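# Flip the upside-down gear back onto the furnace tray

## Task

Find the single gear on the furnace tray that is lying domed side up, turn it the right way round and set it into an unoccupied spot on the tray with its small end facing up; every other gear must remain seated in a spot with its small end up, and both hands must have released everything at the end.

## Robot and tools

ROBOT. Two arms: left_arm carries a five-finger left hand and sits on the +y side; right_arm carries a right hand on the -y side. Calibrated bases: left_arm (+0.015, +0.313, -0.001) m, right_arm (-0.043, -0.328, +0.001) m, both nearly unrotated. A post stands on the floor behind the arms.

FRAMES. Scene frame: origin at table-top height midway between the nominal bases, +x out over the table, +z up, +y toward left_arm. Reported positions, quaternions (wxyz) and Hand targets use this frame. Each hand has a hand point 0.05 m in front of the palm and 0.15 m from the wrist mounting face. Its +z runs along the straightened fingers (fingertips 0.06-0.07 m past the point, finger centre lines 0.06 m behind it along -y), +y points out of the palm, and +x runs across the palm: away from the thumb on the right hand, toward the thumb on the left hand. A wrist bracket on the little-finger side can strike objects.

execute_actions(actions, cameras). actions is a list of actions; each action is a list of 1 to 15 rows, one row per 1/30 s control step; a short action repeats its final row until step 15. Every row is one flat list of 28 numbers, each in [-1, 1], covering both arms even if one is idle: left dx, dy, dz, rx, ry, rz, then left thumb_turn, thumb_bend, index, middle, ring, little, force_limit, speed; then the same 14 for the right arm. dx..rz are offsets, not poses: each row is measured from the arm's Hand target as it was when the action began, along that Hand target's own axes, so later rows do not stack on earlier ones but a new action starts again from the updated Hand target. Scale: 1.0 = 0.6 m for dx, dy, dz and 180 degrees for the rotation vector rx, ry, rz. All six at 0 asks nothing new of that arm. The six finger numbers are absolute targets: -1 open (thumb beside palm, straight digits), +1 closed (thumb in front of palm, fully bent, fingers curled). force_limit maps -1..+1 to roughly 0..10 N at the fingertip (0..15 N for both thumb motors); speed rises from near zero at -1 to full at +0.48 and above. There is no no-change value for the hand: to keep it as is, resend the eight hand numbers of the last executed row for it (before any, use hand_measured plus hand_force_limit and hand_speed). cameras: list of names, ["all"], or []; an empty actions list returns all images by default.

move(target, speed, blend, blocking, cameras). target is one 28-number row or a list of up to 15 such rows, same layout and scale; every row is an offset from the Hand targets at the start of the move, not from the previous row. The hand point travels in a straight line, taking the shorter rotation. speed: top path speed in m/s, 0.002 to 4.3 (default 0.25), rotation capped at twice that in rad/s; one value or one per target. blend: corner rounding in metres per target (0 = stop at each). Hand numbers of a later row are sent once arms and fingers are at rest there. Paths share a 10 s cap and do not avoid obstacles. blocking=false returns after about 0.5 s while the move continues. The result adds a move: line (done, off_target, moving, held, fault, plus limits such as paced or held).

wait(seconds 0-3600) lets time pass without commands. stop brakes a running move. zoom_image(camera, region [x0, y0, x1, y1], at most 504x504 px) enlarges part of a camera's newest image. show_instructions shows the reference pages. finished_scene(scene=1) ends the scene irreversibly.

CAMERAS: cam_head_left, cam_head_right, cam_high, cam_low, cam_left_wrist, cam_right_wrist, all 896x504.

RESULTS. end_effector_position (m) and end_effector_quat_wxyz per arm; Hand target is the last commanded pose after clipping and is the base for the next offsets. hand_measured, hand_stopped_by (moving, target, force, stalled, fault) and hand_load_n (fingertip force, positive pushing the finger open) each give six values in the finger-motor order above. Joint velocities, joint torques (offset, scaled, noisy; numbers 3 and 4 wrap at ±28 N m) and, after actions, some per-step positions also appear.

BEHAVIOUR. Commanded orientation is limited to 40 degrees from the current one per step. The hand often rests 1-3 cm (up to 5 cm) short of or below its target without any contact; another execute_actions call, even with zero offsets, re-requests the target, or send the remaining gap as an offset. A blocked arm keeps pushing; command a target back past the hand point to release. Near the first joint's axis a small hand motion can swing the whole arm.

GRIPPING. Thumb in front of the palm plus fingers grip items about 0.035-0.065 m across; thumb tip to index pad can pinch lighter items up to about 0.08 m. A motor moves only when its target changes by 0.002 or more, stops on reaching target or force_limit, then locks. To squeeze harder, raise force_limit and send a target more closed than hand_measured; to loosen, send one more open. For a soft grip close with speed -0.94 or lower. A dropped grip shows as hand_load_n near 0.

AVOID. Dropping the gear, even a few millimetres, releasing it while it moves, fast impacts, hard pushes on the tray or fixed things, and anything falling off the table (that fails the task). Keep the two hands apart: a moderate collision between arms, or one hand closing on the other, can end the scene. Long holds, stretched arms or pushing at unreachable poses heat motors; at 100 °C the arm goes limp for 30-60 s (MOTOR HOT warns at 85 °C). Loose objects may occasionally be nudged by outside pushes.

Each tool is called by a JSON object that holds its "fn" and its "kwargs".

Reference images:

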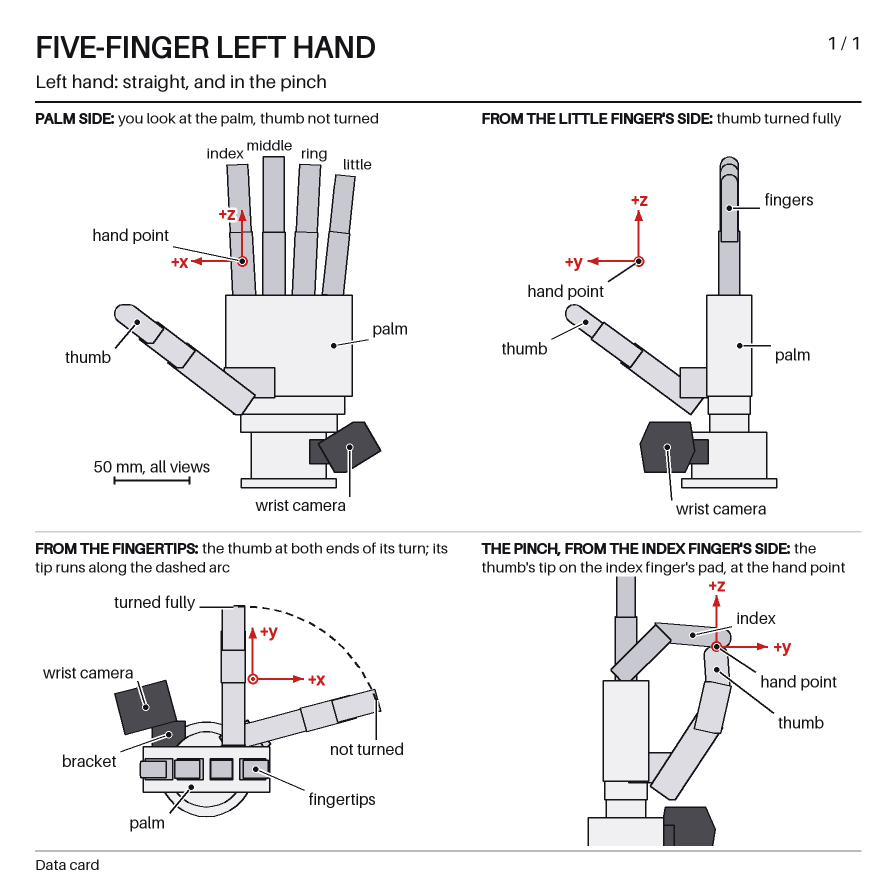

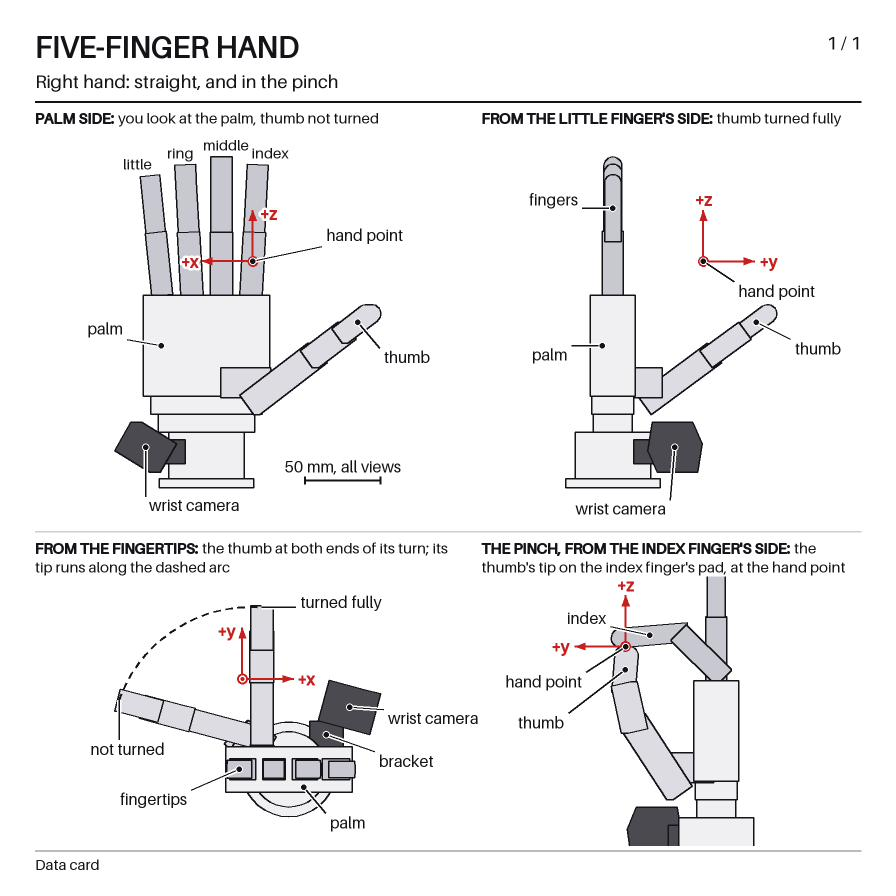

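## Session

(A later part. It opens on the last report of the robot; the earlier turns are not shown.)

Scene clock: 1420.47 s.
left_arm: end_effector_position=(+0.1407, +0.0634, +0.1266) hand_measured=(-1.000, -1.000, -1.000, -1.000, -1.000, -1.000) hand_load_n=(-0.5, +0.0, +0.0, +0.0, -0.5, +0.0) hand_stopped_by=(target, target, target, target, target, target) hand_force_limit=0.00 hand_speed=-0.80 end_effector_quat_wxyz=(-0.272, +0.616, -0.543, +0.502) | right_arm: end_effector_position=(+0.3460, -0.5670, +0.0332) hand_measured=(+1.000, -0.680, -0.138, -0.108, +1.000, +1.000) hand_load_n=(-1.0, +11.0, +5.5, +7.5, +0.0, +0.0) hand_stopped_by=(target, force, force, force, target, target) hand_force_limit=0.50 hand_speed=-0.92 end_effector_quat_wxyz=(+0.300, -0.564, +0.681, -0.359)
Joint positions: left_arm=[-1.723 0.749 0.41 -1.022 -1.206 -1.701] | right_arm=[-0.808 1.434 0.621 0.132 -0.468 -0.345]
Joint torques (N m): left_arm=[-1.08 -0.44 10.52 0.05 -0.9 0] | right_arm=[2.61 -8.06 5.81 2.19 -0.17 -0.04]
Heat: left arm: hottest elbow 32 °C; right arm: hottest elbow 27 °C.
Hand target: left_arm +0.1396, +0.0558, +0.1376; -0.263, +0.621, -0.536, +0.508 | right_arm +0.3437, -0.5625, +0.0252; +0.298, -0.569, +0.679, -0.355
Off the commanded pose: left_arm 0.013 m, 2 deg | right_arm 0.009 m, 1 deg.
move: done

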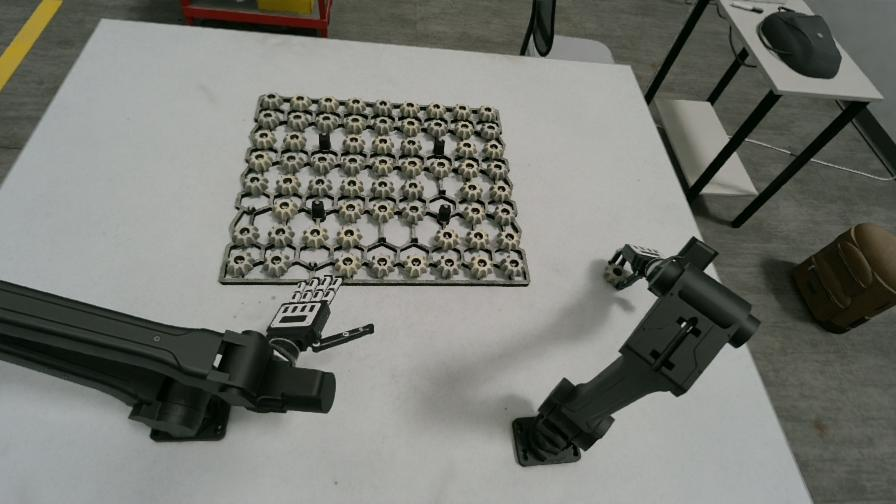

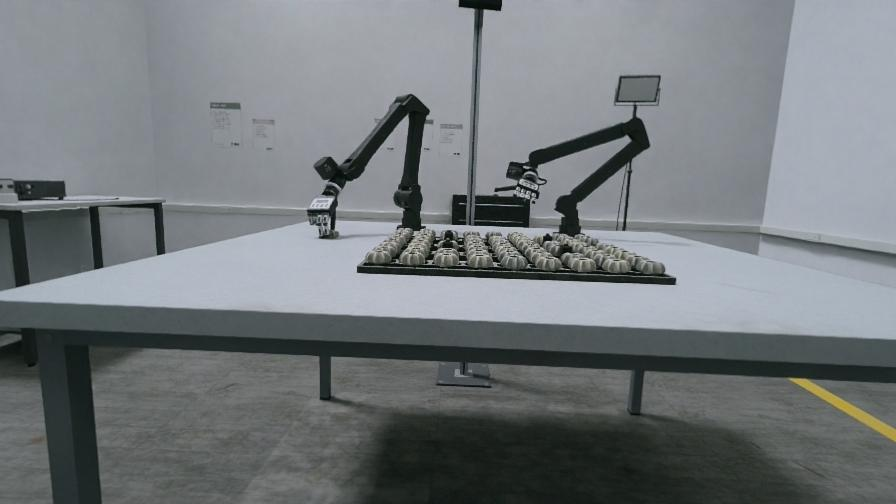

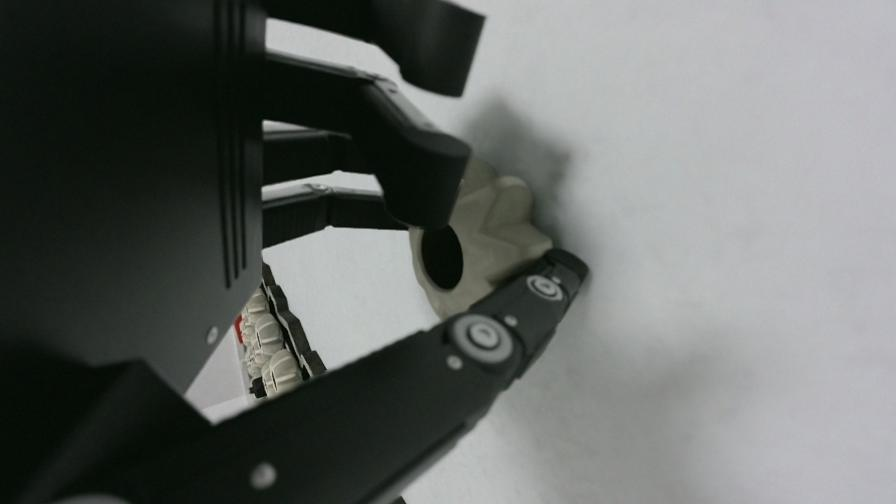

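{"fn": "move", "kwargs": {"target": [[0,0,0,0,0,0,-1,-1,-1,-1,-1,-1,0,-0.8,-0.0035,-0.083,-0.031,0,0,0,1,-0.2,0.2,0.2,1,1,0.5,-0.92]], "speed": 0.05, "cameras": ["cam_head_left","cam_low","cam_right_wrist"]}}

{"fn": "zoom_image", "kwargs": {"camera": "cam_low", "region": [290, 195, 350, 245]}}

Scene clock: 1429.67 s.
left_arm: end_effector_position=(+0.1407, +0.0634, +0.1266) hand_measured=(-1.000, -1.000, -1.000, -1.000, -1.000, -1.000) hand_load_n=(+0.0, +0.0, +0.0, +0.0, +0.0, +0.0) hand_stopped_by=(target, target, target, target, target, target) hand_force_limit=0.00 hand_speed=-0.80 end_effector_quat_wxyz=(-0.272, +0.616, -0.543, +0.502) | right_arm: end_effector_position=(+0.3297, -0.5435, +0.0379) hand_measured=(+1.000, -0.680, -0.138, -0.108, +1.000, +1.000) hand_load_n=(-0.5, +11.5, +5.0, +7.0, +0.0, +0.0) hand_stopped_by=(target, force, force, force, target, target) hand_force_limit=0.50 hand_speed=-0.92 end_effector_quat_wxyz=(+0.289, -0.571, +0.699, -0.318)
Joint positions: left_arm=[-1.723 0.749 0.41 -1.022 -1.206 -1.701] | right_arm=[-0.785 1.366 0.621 -0.028 -0.445 -0.345]
Joint torques (N m): left_arm=[-1.14 -0.38 10.52 0.05 -0.89 0.01] | right_arm=[2.49 -10.52 12.34 1.32 -0.33 0.12]
Heat: left arm: hottest elbow 32 °C; right arm: hottest elbow 27 °C.
Hand target: left_arm +0.1396, +0.0558, +0.1376; -0.263, +0.621, -0.536, +0.508 | right_arm +0.3570, -0.5627, +0.0767; +0.298, -0.569, +0.679, -0.355
Off the commanded pose: left_arm 0.013 m, 2 deg | right_arm 0.051 m, 5 deg.
move: off_target (right_arm)

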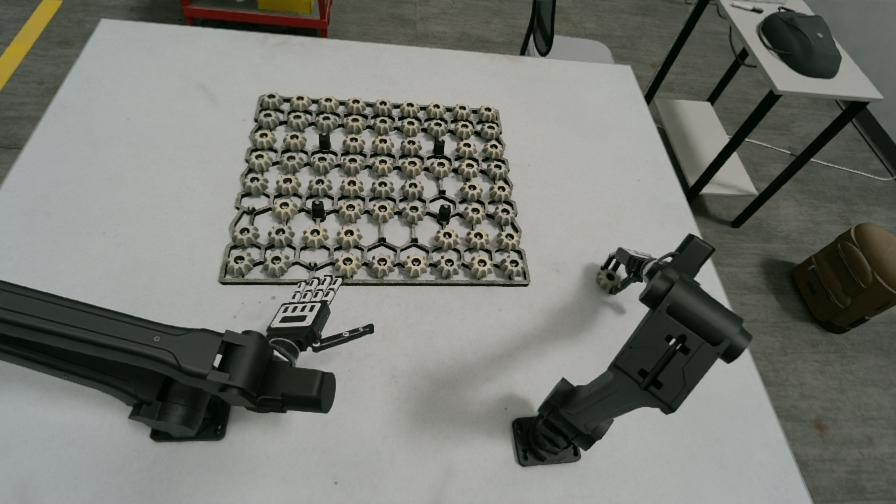

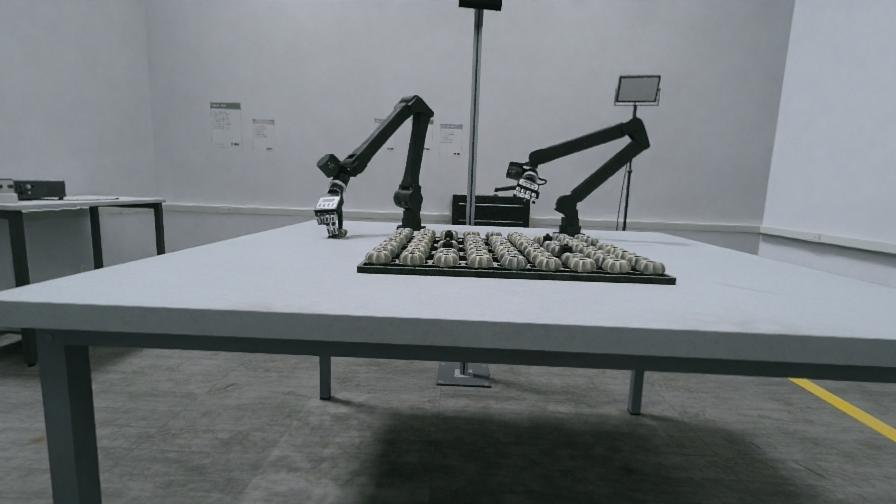

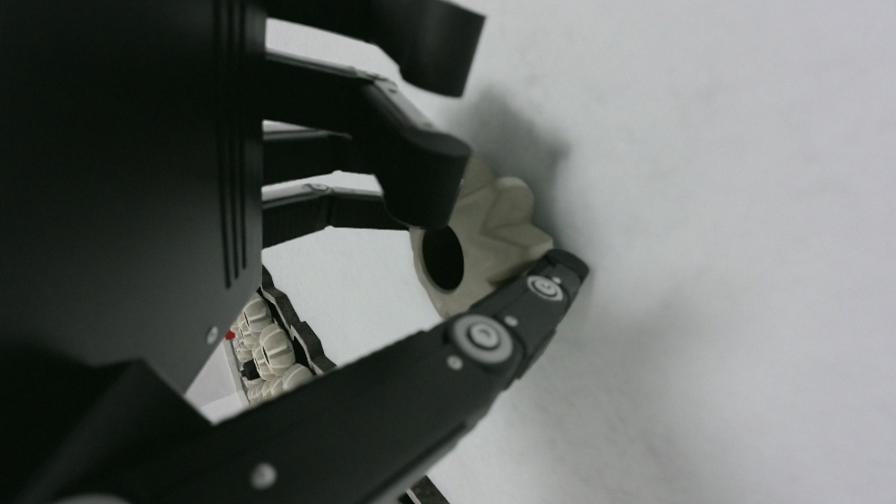

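Scaled by 8.400 from the camera's image (finer frame: 1280x720).

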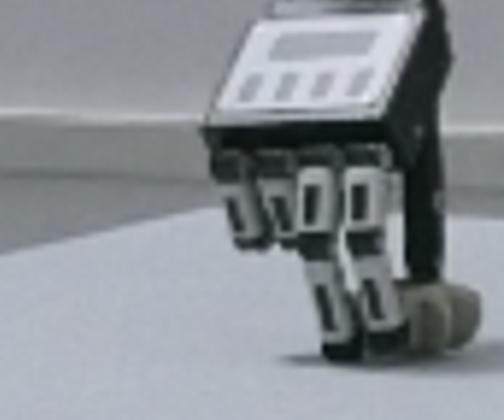

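{"fn": "move", "kwargs": {"target": [[0,0,0,0,0,0,-1,-1,-1,-1,-1,-1,0,-0.8,0,-0.0411,-0.0285,0,0,0,1,-0.2,0.2,0.2,1,1,0.5,-0.92]], "speed": 0.05, "cameras": ["cam_head_left","cam_low","cam_right_wrist"]}}

{"fn": "zoom_image", "kwargs": {"camera": "cam_low", "region": [290, 195, 350, 245]}}

Scene clock: 1434.63 s.
left_arm: end_effector_position=(+0.1407, +0.0634, +0.1266) hand_measured=(-1.000, -1.000, -1.000, -1.000, -1.000, -1.000) hand_load_n=(+0.0, +0.0, +0.0, +0.0, +0.0, +0.0) hand_stopped_by=(target, target, target, target, target, target) hand_force_limit=0.00 hand_speed=-0.80 end_effector_quat_wxyz=(-0.272, +0.616, -0.543, +0.502) | right_arm: end_effector_position=(+0.3297, -0.5436, +0.0647) hand_measured=(+1.000, -0.680, -0.138, -0.108, +1.000, +1.000) hand_load_n=(-0.5, +11.5, +5.0, +6.5, +0.0, +0.0) hand_stopped_by=(target, force, force, force, target, target) hand_force_limit=0.50 hand_speed=-0.92 end_effector_quat_wxyz=(+0.289, -0.571, +0.700, -0.317)
Joint positions: left_arm=[-1.723 0.749 0.41 -1.022 -1.206 -1.701] | right_arm=[-0.785 1.306 0.658 -0.129 -0.445 -0.345]
Joint torques (N m): left_arm=[-1.08 -0.38 10.52 0.05 -0.9 0] | right_arm=[2.61 -10.05 13.31 1.35 -0.34 0.13]
Heat: left arm: hottest elbow 32 °C; right arm: hottest elbow 28 °C.
Hand target: left_arm +0.1396, +0.0558, +0.1376; -0.263, +0.621, -0.536, +0.508 | right_arm +0.3570, -0.5627, +0.1067; +0.297, -0.569, +0.679, -0.355
Off the commanded pose: left_arm 0.013 m, 2 deg | right_arm 0.054 m, 5 deg.
move: off_target (right_arm)

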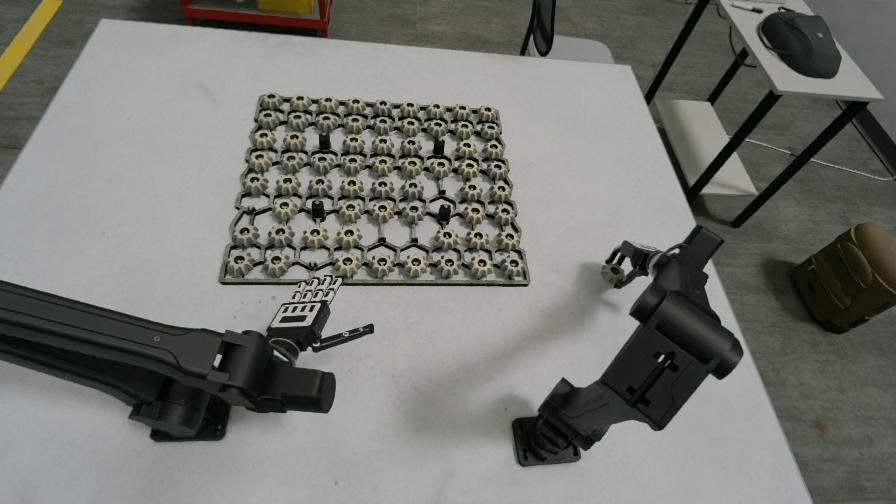

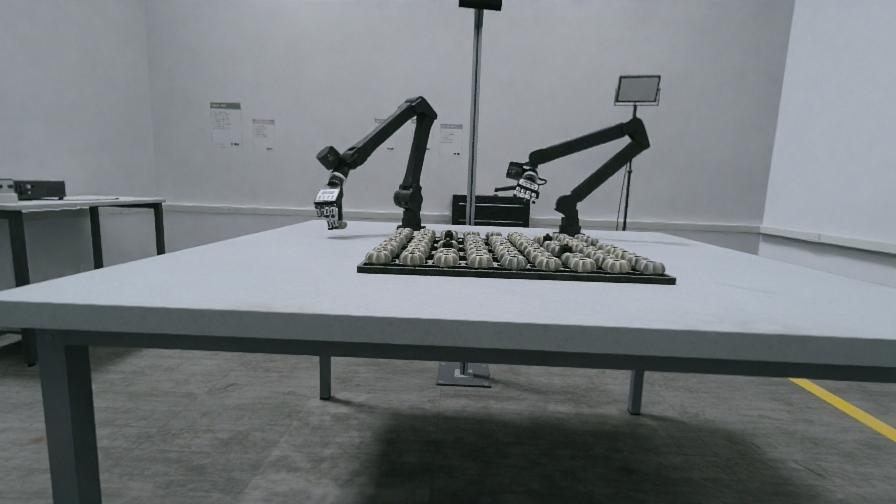

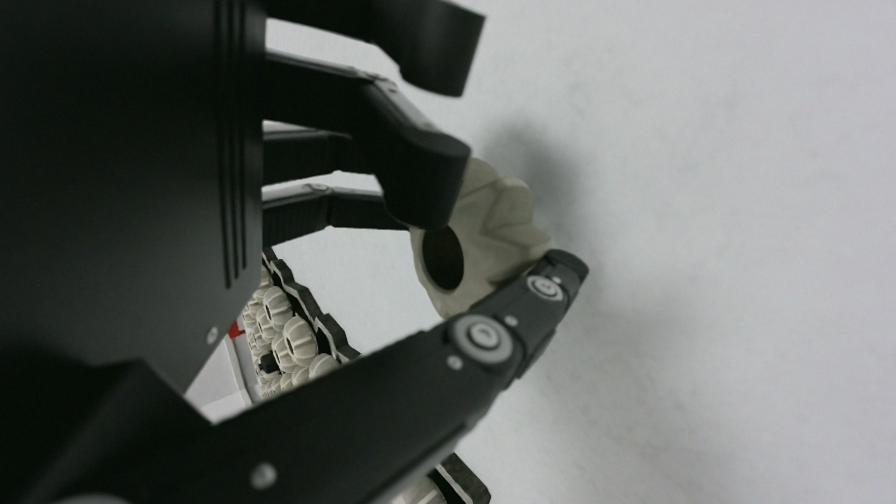

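Scaled by 8.400 from the camera's image (finer frame: 1280x720).

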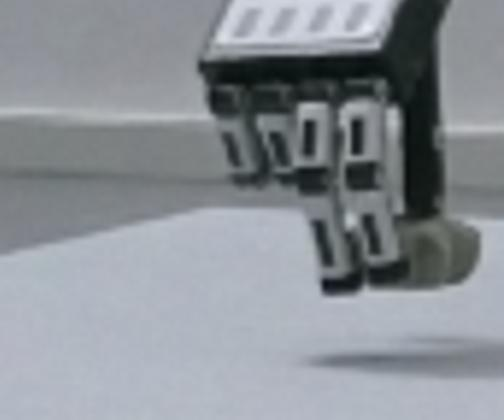

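{"fn": "move", "kwargs": {"target": [[0,0,0,0,0,0,-1,-1,-1,-1,-1,-1,0,-0.8,0.093,-0.0883,0.0298,0,0.260,-0.3745,1,-0.2,0.2,0.2,1,1,0.5,-0.92]], "speed": 0.12, "cameras": ["all"]}}

{"fn": "zoom_image", "kwargs": {"camera": "cam_low", "region": [270, 150, 400, 250]}}

Scene clock: 1458.80 s.
left_arm: end_effector_position=(+0.1407, +0.0634, +0.1266) hand_measured=(-1.000, -1.000, -1.000, -1.000, -1.000, -1.000) hand_load_n=(+0.0, +0.0, +0.0, +0.0, +0.0, +0.0) hand_stopped_by=(target, target, target, target, target, target) hand_force_limit=0.00 hand_speed=-0.80 end_effector_quat_wxyz=(-0.272, +0.616, -0.543, +0.502) | right_arm: end_effector_position=(+0.3858, -0.6255, +0.1213) hand_measured=(+1.000, -0.680, -0.138, -0.108, +1.000, +1.000) hand_load_n=(+1.0, +11.5, +6.5, +6.0, +0.0, +0.0) hand_stopped_by=(target, force, force, force, target, target) hand_force_limit=0.50 hand_speed=-0.92 end_effector_quat_wxyz=(+0.214, +0.676, -0.331, +0.622)
Joint positions: left_arm=[-1.723 0.749 0.41 -1.022 -1.206 -1.701] | right_arm=[-0.404 1.526 0.546 0.832 0.426 -1.385]
Joint torques (N m): left_arm=[-1.14 -0.44 10.51 0.06 -0.89 0] | right_arm=[2.61 -10.46 6.34 4.16 0.12 -0.23]
Heat: left arm: hottest elbow 32 °C; right arm: hottest elbow 28 °C.
Hand target: left_arm +0.1396, +0.0558, +0.1376; -0.263, +0.621, -0.536, +0.508 | right_arm +0.3915, -0.6256, +0.1400; +0.221, +0.663, -0.316, +0.642
Off the commanded pose: left_arm 0.013 m, 2 deg | right_arm 0.020 m, 3 deg.
move: off_target (right_arm)

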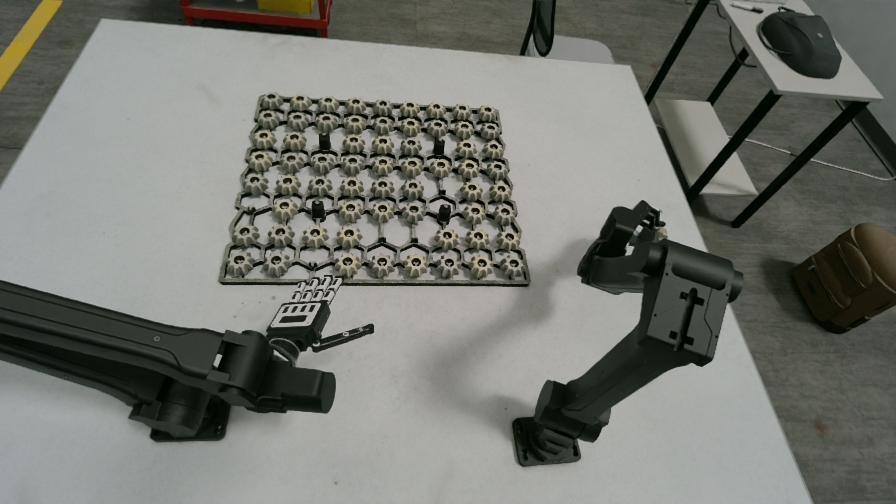

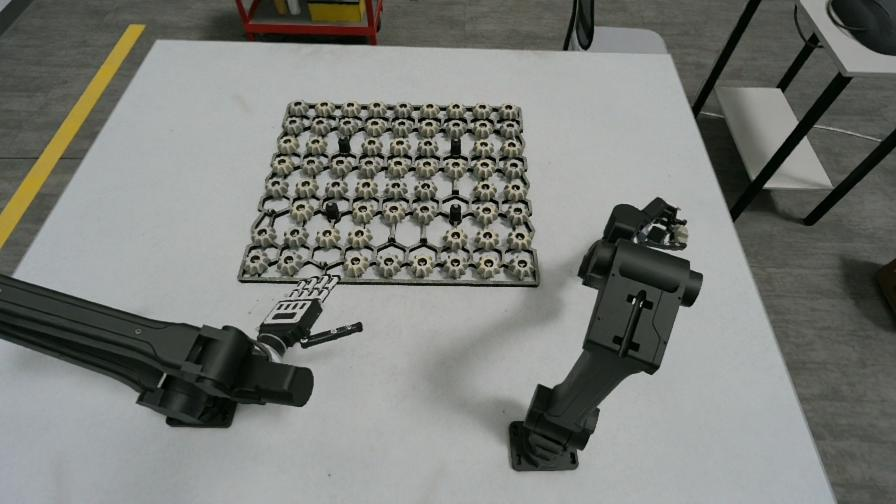

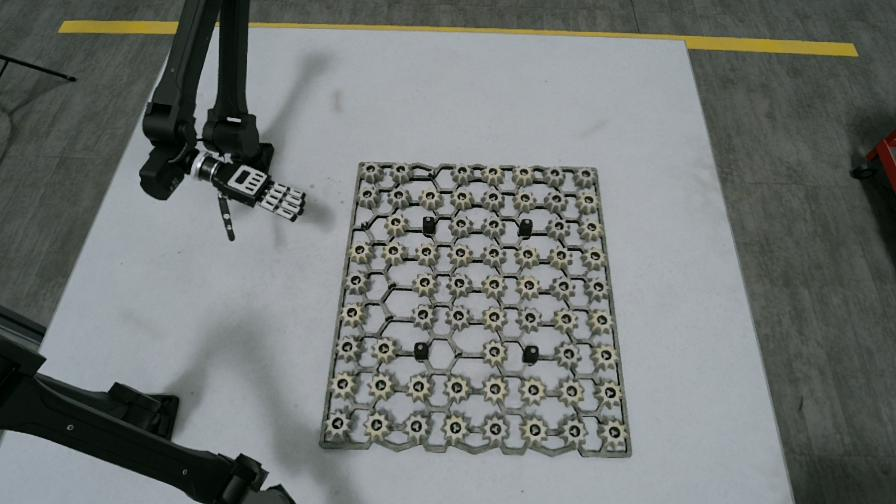

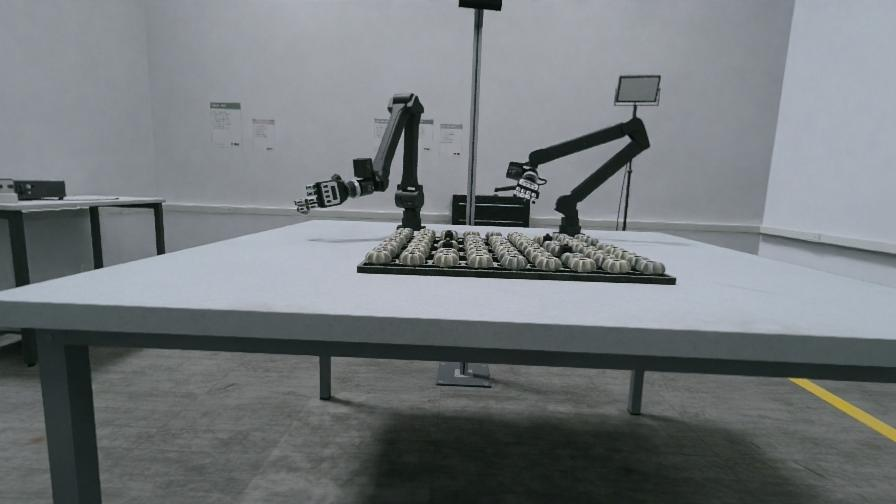

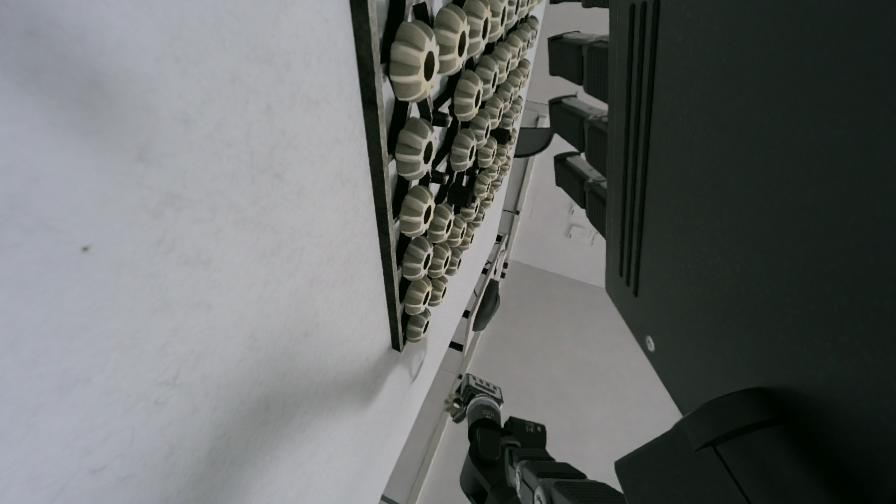

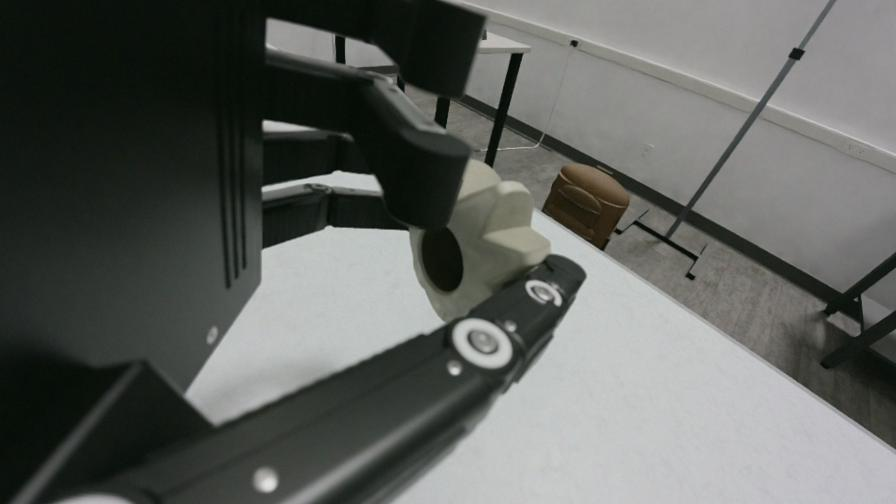

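Scaled by 3.877 from the camera's image (finer frame: 1280x720).

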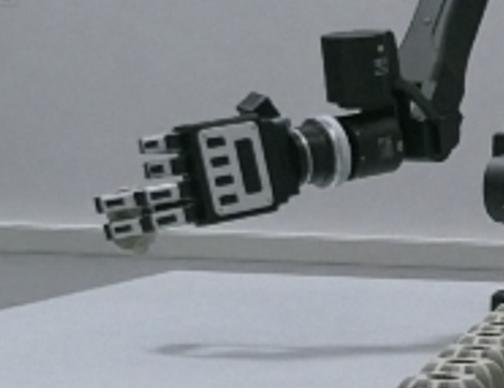

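{"fn": "move", "kwargs": {"target": [[0,0,0,0,0,0,-1,-1,-1,-1,-1,-1,0,-0.8,-0.1255,0.0143,0.01,0,0,0,1,-0.2,0.2,0.2,1,1,0.5,-0.92]], "speed": 0.1, "cameras": ["cam_low"]}}

{"fn": "zoom_image", "kwargs": {"camera": "cam_low", "region": [270, 190, 350, 250]}}

Scene clock: 1469.00 s.
left_arm: end_effector_position=(+0.1407, +0.0634, +0.1266) hand_measured=(-1.000, -1.000, -1.000, -1.000, -1.000, -1.000) hand_load_n=(-0.5, +0.0, +0.0, +0.0, +0.0, +0.0) hand_stopped_by=(target, target, target, target, target, target) hand_force_limit=0.00 hand_speed=-0.80 end_effector_quat_wxyz=(-0.272, +0.616, -0.543, +0.502) | right_arm: end_effector_position=(+0.3854, -0.6252, +0.0454) hand_measured=(+1.000, -0.680, -0.138, -0.108, +1.000, +1.000) hand_load_n=(+1.5, +11.5, +6.5, +6.0, +0.0, +0.0) hand_stopped_by=(target, force, force, force, target, target) hand_force_limit=0.50 hand_speed=-0.92 end_effector_quat_wxyz=(+0.214, +0.677, -0.330, +0.622)
Joint positions: left_arm=[-1.723 0.749 0.41 -1.022 -1.206 -1.701] | right_arm=[-0.404 1.799 0.524 1.127 0.426 -1.387]
Joint torques (N m): left_arm=[-1.14 -0.44 10.51 0.06 -0.89 0] | right_arm=[2.61 -11.75 3.96 4.23 0.11 -0.28]
Heat: left arm: hottest elbow 32 °C; right arm: hottest elbow 28 °C.
Hand target: left_arm +0.1396, +0.0558, +0.1376; -0.263, +0.621, -0.536, +0.508 | right_arm +0.3915, -0.6255, +0.0639; +0.221, +0.663, -0.316, +0.642
Off the commanded pose: left_arm 0.013 m, 2 deg | right_arm 0.020 m, 3 deg.
move: off_target (right_arm)

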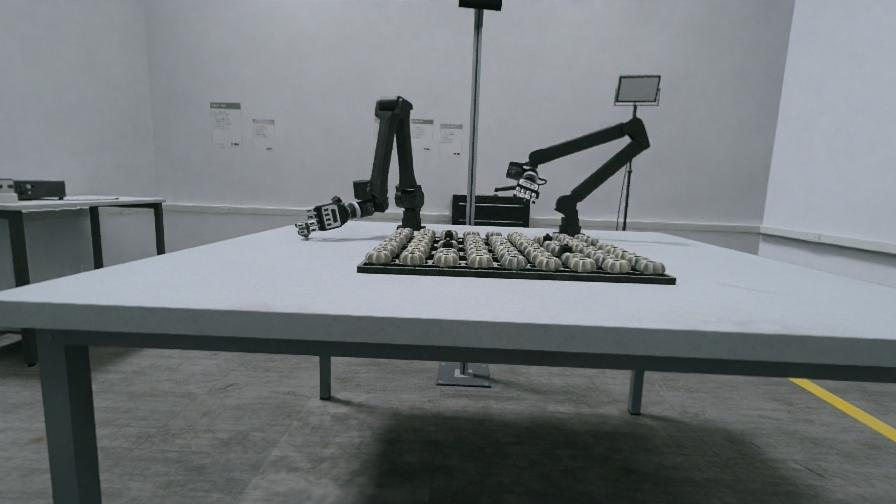

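Scaled by 6.300 from the camera's image (finer frame: 1280x720).

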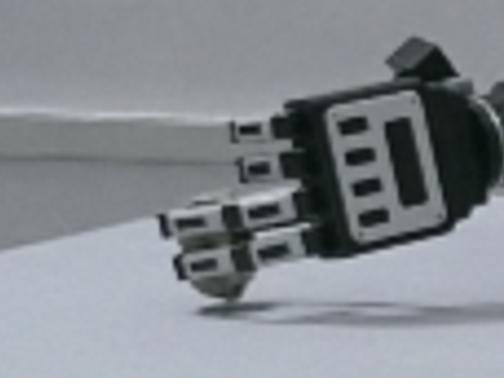

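{"fn": "move", "kwargs": {"target": [[0,0,0,0,0,0,-1,-1,-1,-1,-1,-1,0,-0.8,-0.0132,0.0015,0.001,0,0,0,1,-0.2,0.2,0.2,1,1,0.5,-0.92]], "speed": 0.04, "cameras": ["cam_low"]}}

{"fn": "zoom_image", "kwargs": {"camera": "cam_low", "region": [285, 210, 335, 250]}}

Scene clock: 1473.13 s.
left_arm: end_effector_position=(+0.1407, +0.0634, +0.1266) hand_measured=(-1.000, -1.000, -1.000, -1.000, -1.000, -1.000) hand_load_n=(+0.0, +0.0, +0.0, +0.0, +0.0, +0.0) hand_stopped_by=(target, target, target, target, target, target) hand_force_limit=0.00 hand_speed=-0.80 end_effector_quat_wxyz=(-0.272, +0.616, -0.543, +0.502) | right_arm: end_effector_position=(+0.3857, -0.6256, +0.0425) hand_measured=(+1.000, -0.680, -0.138, -0.108, +1.000, +1.000) hand_load_n=(+0.0, +12.0, +6.0, +5.5, +0.0, +0.0) hand_stopped_by=(target, force, force, force, target, target) hand_force_limit=0.50 hand_speed=-0.92 end_effector_quat_wxyz=(+0.216, +0.674, -0.328, +0.626)
Joint positions: left_arm=[-1.723 0.749 0.41 -1.022 -1.206 -1.701] | right_arm=[-0.404 1.822 0.524 1.162 0.427 -1.392]
Joint torques (N m): left_arm=[-1.14 -0.44 10.52 0.05 -0.9 0] | right_arm=[2.55 -10.99 3.85 4 0.11 -0.23]
Heat: left arm: hottest elbow 32 °C; right arm: hottest elbow 27 °C.
Hand target: left_arm +0.1396, +0.0558, +0.1376; -0.263, +0.621, -0.536, +0.508 | right_arm +0.3914, -0.6255, +0.0559; +0.221, +0.663, -0.317, +0.641
Off the commanded pose: left_arm 0.013 m, 2 deg | right_arm 0.015 m, 3 deg.
move: off_target (right_arm)

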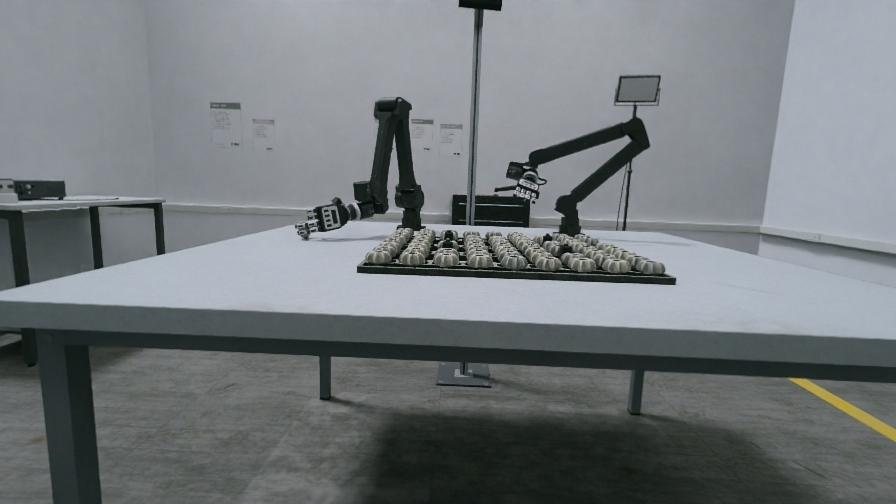

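Scaled by 10.080 from the camera's image (finer frame: 1280x720).

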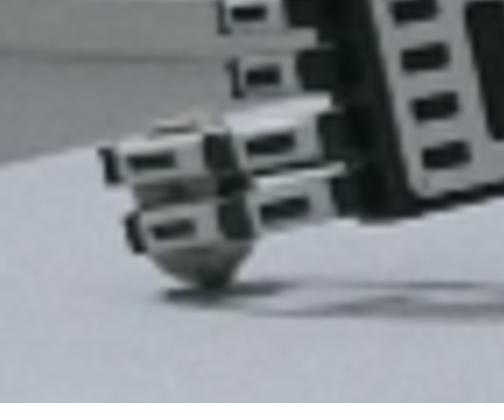

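{"fn": "move", "kwargs": {"target": [[0,0,0,0,0,0,-1,-1,-1,-1,-1,-1,0,-0.8,0.025,-0.0028,-0.002,0,0.0222,-0.032,1,-0.2,0.2,0.2,1,1,0.5,-0.92],[0,0,0,0,0,0,-1,-1,-1,-1,-1,-1,0,-0.8,0.0,0.0,0.0,0,0.0222,-0.032,1,-0.2,0.2,0.2,1,1,0.5,-0.92]], "speed": 0.06, "cameras": ["cam_low"]}}

{"fn": "zoom_image", "kwargs": {"camera": "cam_low", "region": [285, 200, 375, 250]}}

Scene clock: 1545.60 s.
left_arm: end_effector_position=(+0.1407, +0.0634, +0.1266) hand_measured=(-1.000, -1.000, -1.000, -1.000, -1.000, -1.000) hand_load_n=(-0.5, +0.0, +0.0, +0.0, +0.0, +0.0) hand_stopped_by=(target, target, target, target, target, target) hand_force_limit=0.00 hand_speed=-0.80 end_effector_quat_wxyz=(-0.272, +0.616, -0.543, +0.502) | right_arm: end_effector_position=(+0.3848, -0.6258, +0.0409) hand_measured=(+1.000, -0.680, -0.138, -0.108, +1.000, +1.000) hand_load_n=(+0.5, +11.5, +6.0, +6.0, +0.0, +0.0) hand_stopped_by=(target, force, force, force, target, target) hand_force_limit=0.50 hand_speed=-0.92 end_effector_quat_wxyz=(+0.257, +0.669, -0.286, +0.636)
Joint positions: left_arm=[-1.723 0.749 0.41 -1.022 -1.206 -1.701] | right_arm=[-0.39 1.918 0.524 1.329 0.446 -1.523]
Joint torques (N m): left_arm=[-1.14 -0.44 10.52 0.06 -0.9 0.01] | right_arm=[2.78 -11.75 3.34 3.95 0.09 -0.24]
Heat: left arm: hottest elbow 32 °C; right arm: hottest elbow 24 °C.
Hand target: left_arm +0.1396, +0.0558, +0.1376; -0.263, +0.621, -0.536, +0.508 | right_arm +0.3915, -0.6255, +0.0560; +0.264, +0.655, -0.275, +0.652
Off the commanded pose: left_arm 0.013 m, 2 deg | right_arm 0.016 m, 3 deg.
move: off_target (right_arm)

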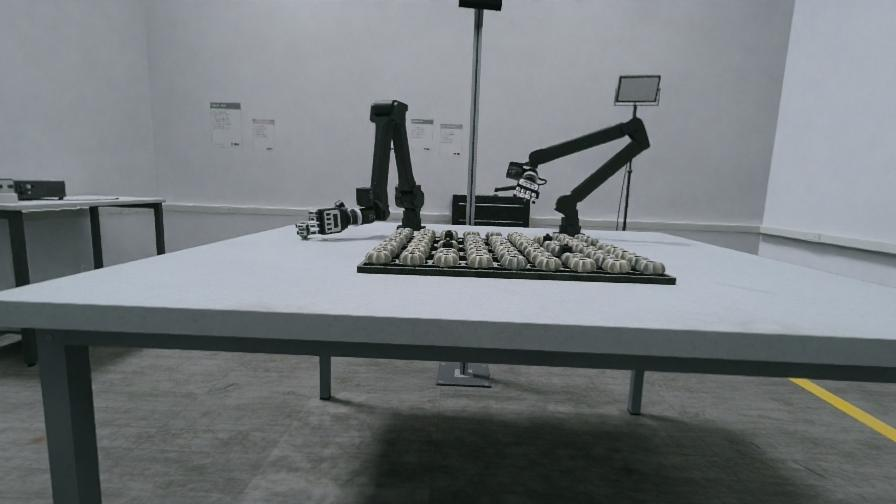

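Scaled by 5.600 from the camera's image (finer frame: 1280x720).

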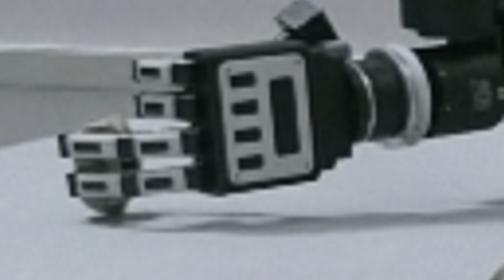

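{"fn": "move", "kwargs": {"target": [[0,0,0,0,0,0,-1,-1,-1,-1,-1,-1,0,-0.8,0.0,0.0,0.0,0,0.019,-0.0274,1,-0.2,0.2,0.2,1,1,0.5,-0.92]], "speed": 0.06, "cameras": ["cam_low","cam_left_wrist"]}}

{"fn": "zoom_image", "kwargs": {"camera": "cam_low", "region": [285, 200, 375, 250]}}

{"fn": "zoom_image", "kwargs": {"camera": "cam_left_wrist", "region": [390, 340, 550, 480]}}

Scene clock: 1556.40 s.
left_arm: end_effector_position=(+0.1407, +0.0634, +0.1266) hand_measured=(-1.000, -1.000, -1.000, -1.000, -1.000, -1.000) hand_load_n=(+0.0, +0.0, +0.0, +0.0, +0.0, +0.0) hand_stopped_by=(target, target, target, target, target, target) hand_force_limit=0.00 hand_speed=-0.80 end_effector_quat_wxyz=(-0.272, +0.616, -0.543, +0.502) | right_arm: end_effector_position=(+0.3825, -0.6240, +0.0390) hand_measured=(+1.000, -0.680, -0.138, -0.108, +1.000, +1.000) hand_load_n=(+0.5, +11.5, +6.5, +6.0, +0.0, +0.0) hand_stopped_by=(target, force, force, force, target, target) hand_force_limit=0.50 hand_speed=-0.92 end_effector_quat_wxyz=(+0.291, +0.664, -0.248, +0.642)
Joint positions: left_arm=[-1.723 0.749 0.41 -1.022 -1.206 -1.701] | right_arm=[-0.381 2.002 0.524 1.471 0.45 -1.637]
Joint torques (N m): left_arm=[-1.08 -0.38 10.51 0.05 -0.9 0] | right_arm=[2.43 -11.75 3.47 3.85 0.11 -0.25]
Heat: left arm: hottest elbow 32 °C; right arm: hottest elbow 24 °C.
Hand target: left_arm +0.1396, +0.0558, +0.1376; -0.263, +0.621, -0.536, +0.508 | right_arm +0.3915, -0.6255, +0.0559; +0.300, +0.647, -0.238, +0.660
Off the commanded pose: left_arm 0.013 m, 2 deg | right_arm 0.019 m, 3 deg.
move: off_target (right_arm)

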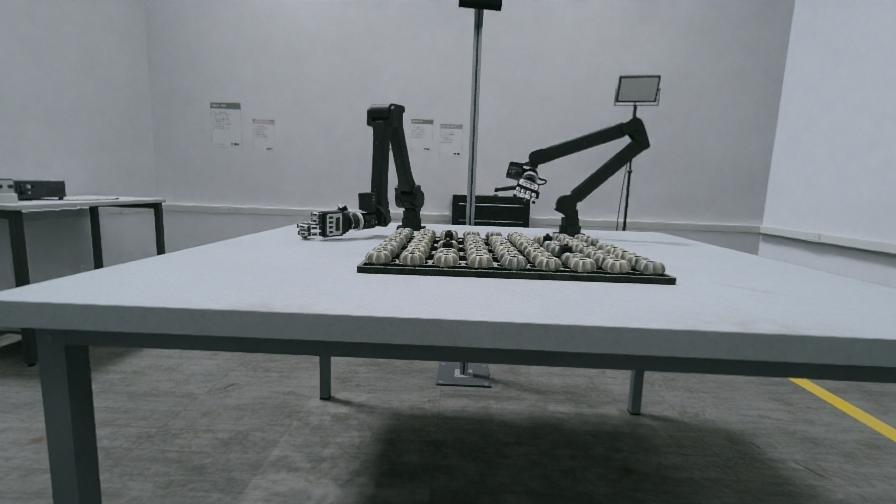

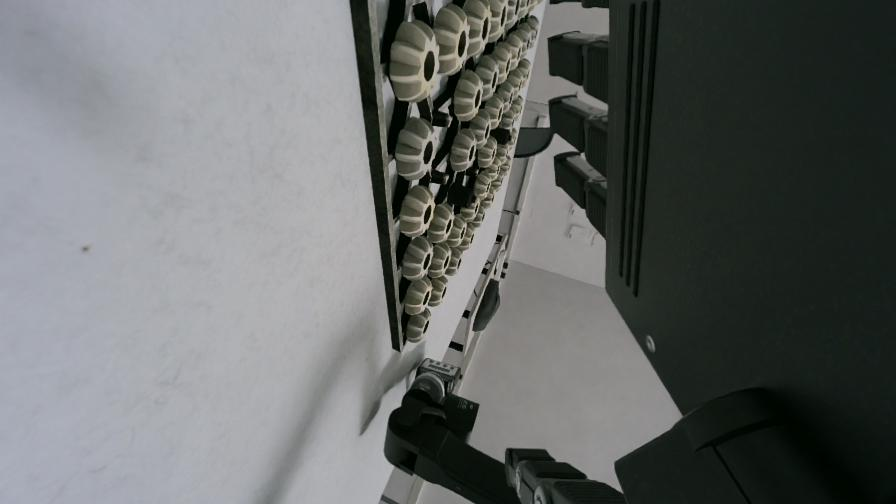

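Scaled by 5.600 from the camera's image (finer frame: 1280x720).

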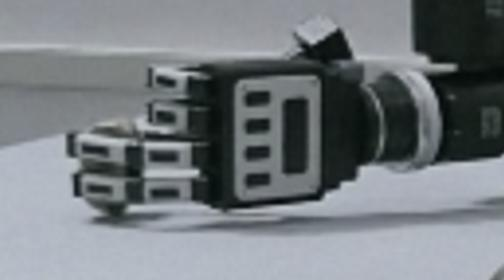

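Scaled by 3.150 from the camera's image (finer frame: 1280x720).

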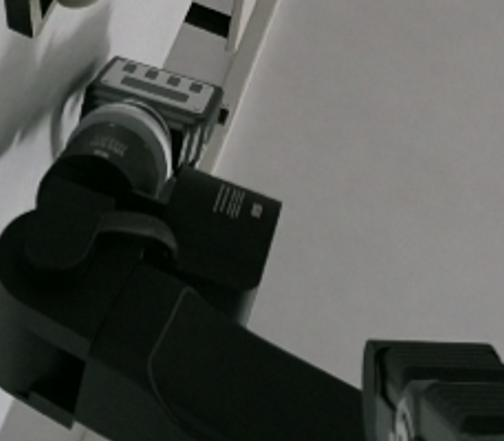

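{"fn": "move", "kwargs": {"target": [[0,0,0,0,0,0,-1,-1,-1,-1,-1,-1,0,-0.8,0.0,0.0,0.0,0,0,0,1,-0.70,-0.15,-0.45,1,1,0.5,-0.85]], "speed": 0.06, "cameras": ["cam_low","cam_right_wrist"]}}

{"fn": "zoom_image", "kwargs": {"camera": "cam_low", "region": [285, 200, 375, 250]}}

{"fn": "zoom_image", "kwargs": {"camera": "cam_right_wrist", "region": [380, 130, 640, 360]}}

Scene clock: 1575.47 s.
left_arm: end_effector_position=(+0.1407, +0.0634, +0.1266) hand_measured=(-1.000, -1.000, -1.000, -1.000, -1.000, -1.000) hand_load_n=(+0.0, +0.0, +0.0, +0.0, +0.0, +0.0) hand_stopped_by=(target, target, target, target, target, target) hand_force_limit=0.00 hand_speed=-0.80 end_effector_quat_wxyz=(-0.272, +0.616, -0.543, +0.502) | right_arm: end_effector_position=(+0.3845, -0.6231, +0.0438) hand_measured=(+1.000, -0.700, -0.150, -0.450, +1.000, +1.000) hand_load_n=(+0.0, +0.0, +0.0, +0.0, +0.0, +0.0) hand_stopped_by=(target, target, target, target, target, target) hand_force_limit=0.50 hand_speed=-0.85 end_effector_quat_wxyz=(+0.295, +0.661, -0.242, +0.646)
Joint positions: left_arm=[-1.723 0.749 0.41 -1.022 -1.206 -1.701] | right_arm=[-0.377 2.002 0.526 1.486 0.45 -1.653]
Joint torques (N m): left_arm=[-1.08 -0.44 10.52 0.06 -0.9 0] | right_arm=[2.32 -11.99 3.32 3.32 0.09 -0.11]
Heat: left arm: hottest elbow 32 °C; right arm: hottest elbow 24 °C.
Hand target: left_arm +0.1396, +0.0558, +0.1376; -0.263, +0.621, -0.536, +0.508 | right_arm +0.3914, -0.6255, +0.0560; +0.300, +0.646, -0.239, +0.660
Off the commanded pose: left_arm 0.013 m, 2 deg | right_arm 0.014 m, 2 deg.
move: done

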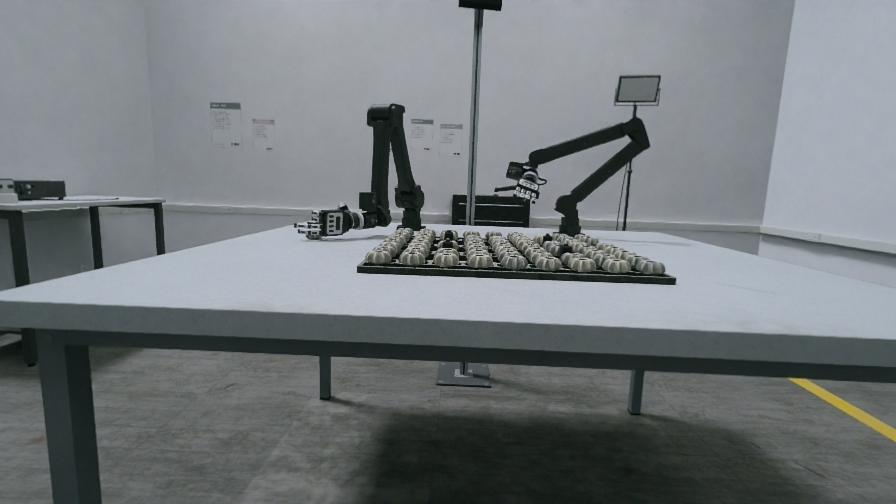

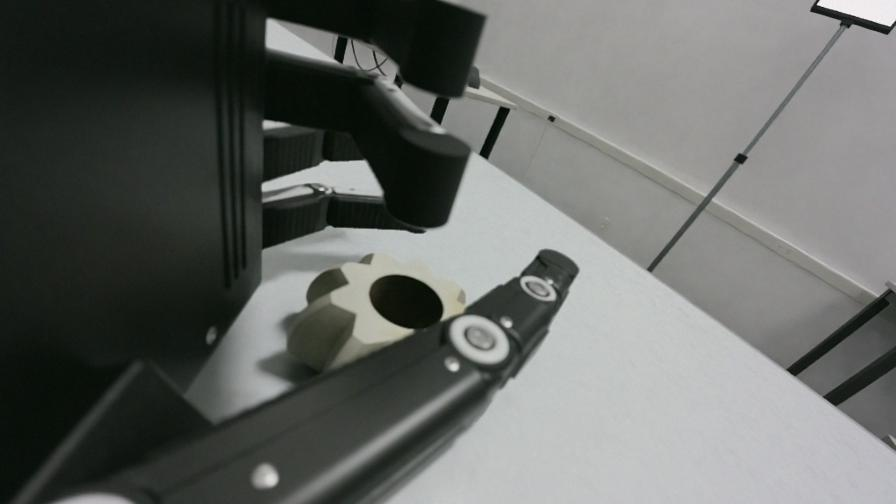

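Scaled by 5.600 from the camera's image (finer frame: 1280x720).

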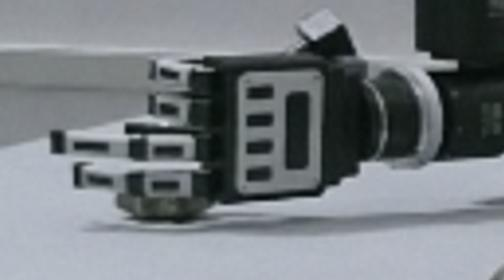

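Scaled by 1.938 from the camera's image (finer frame: 1280x720).

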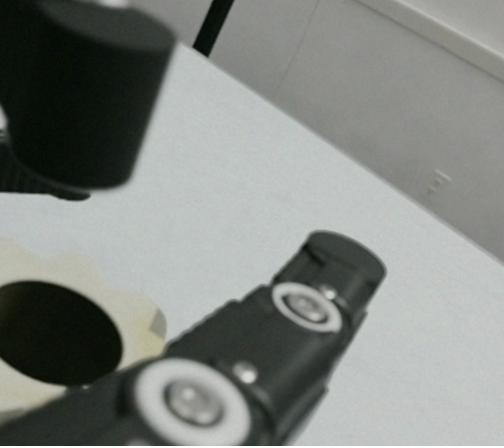

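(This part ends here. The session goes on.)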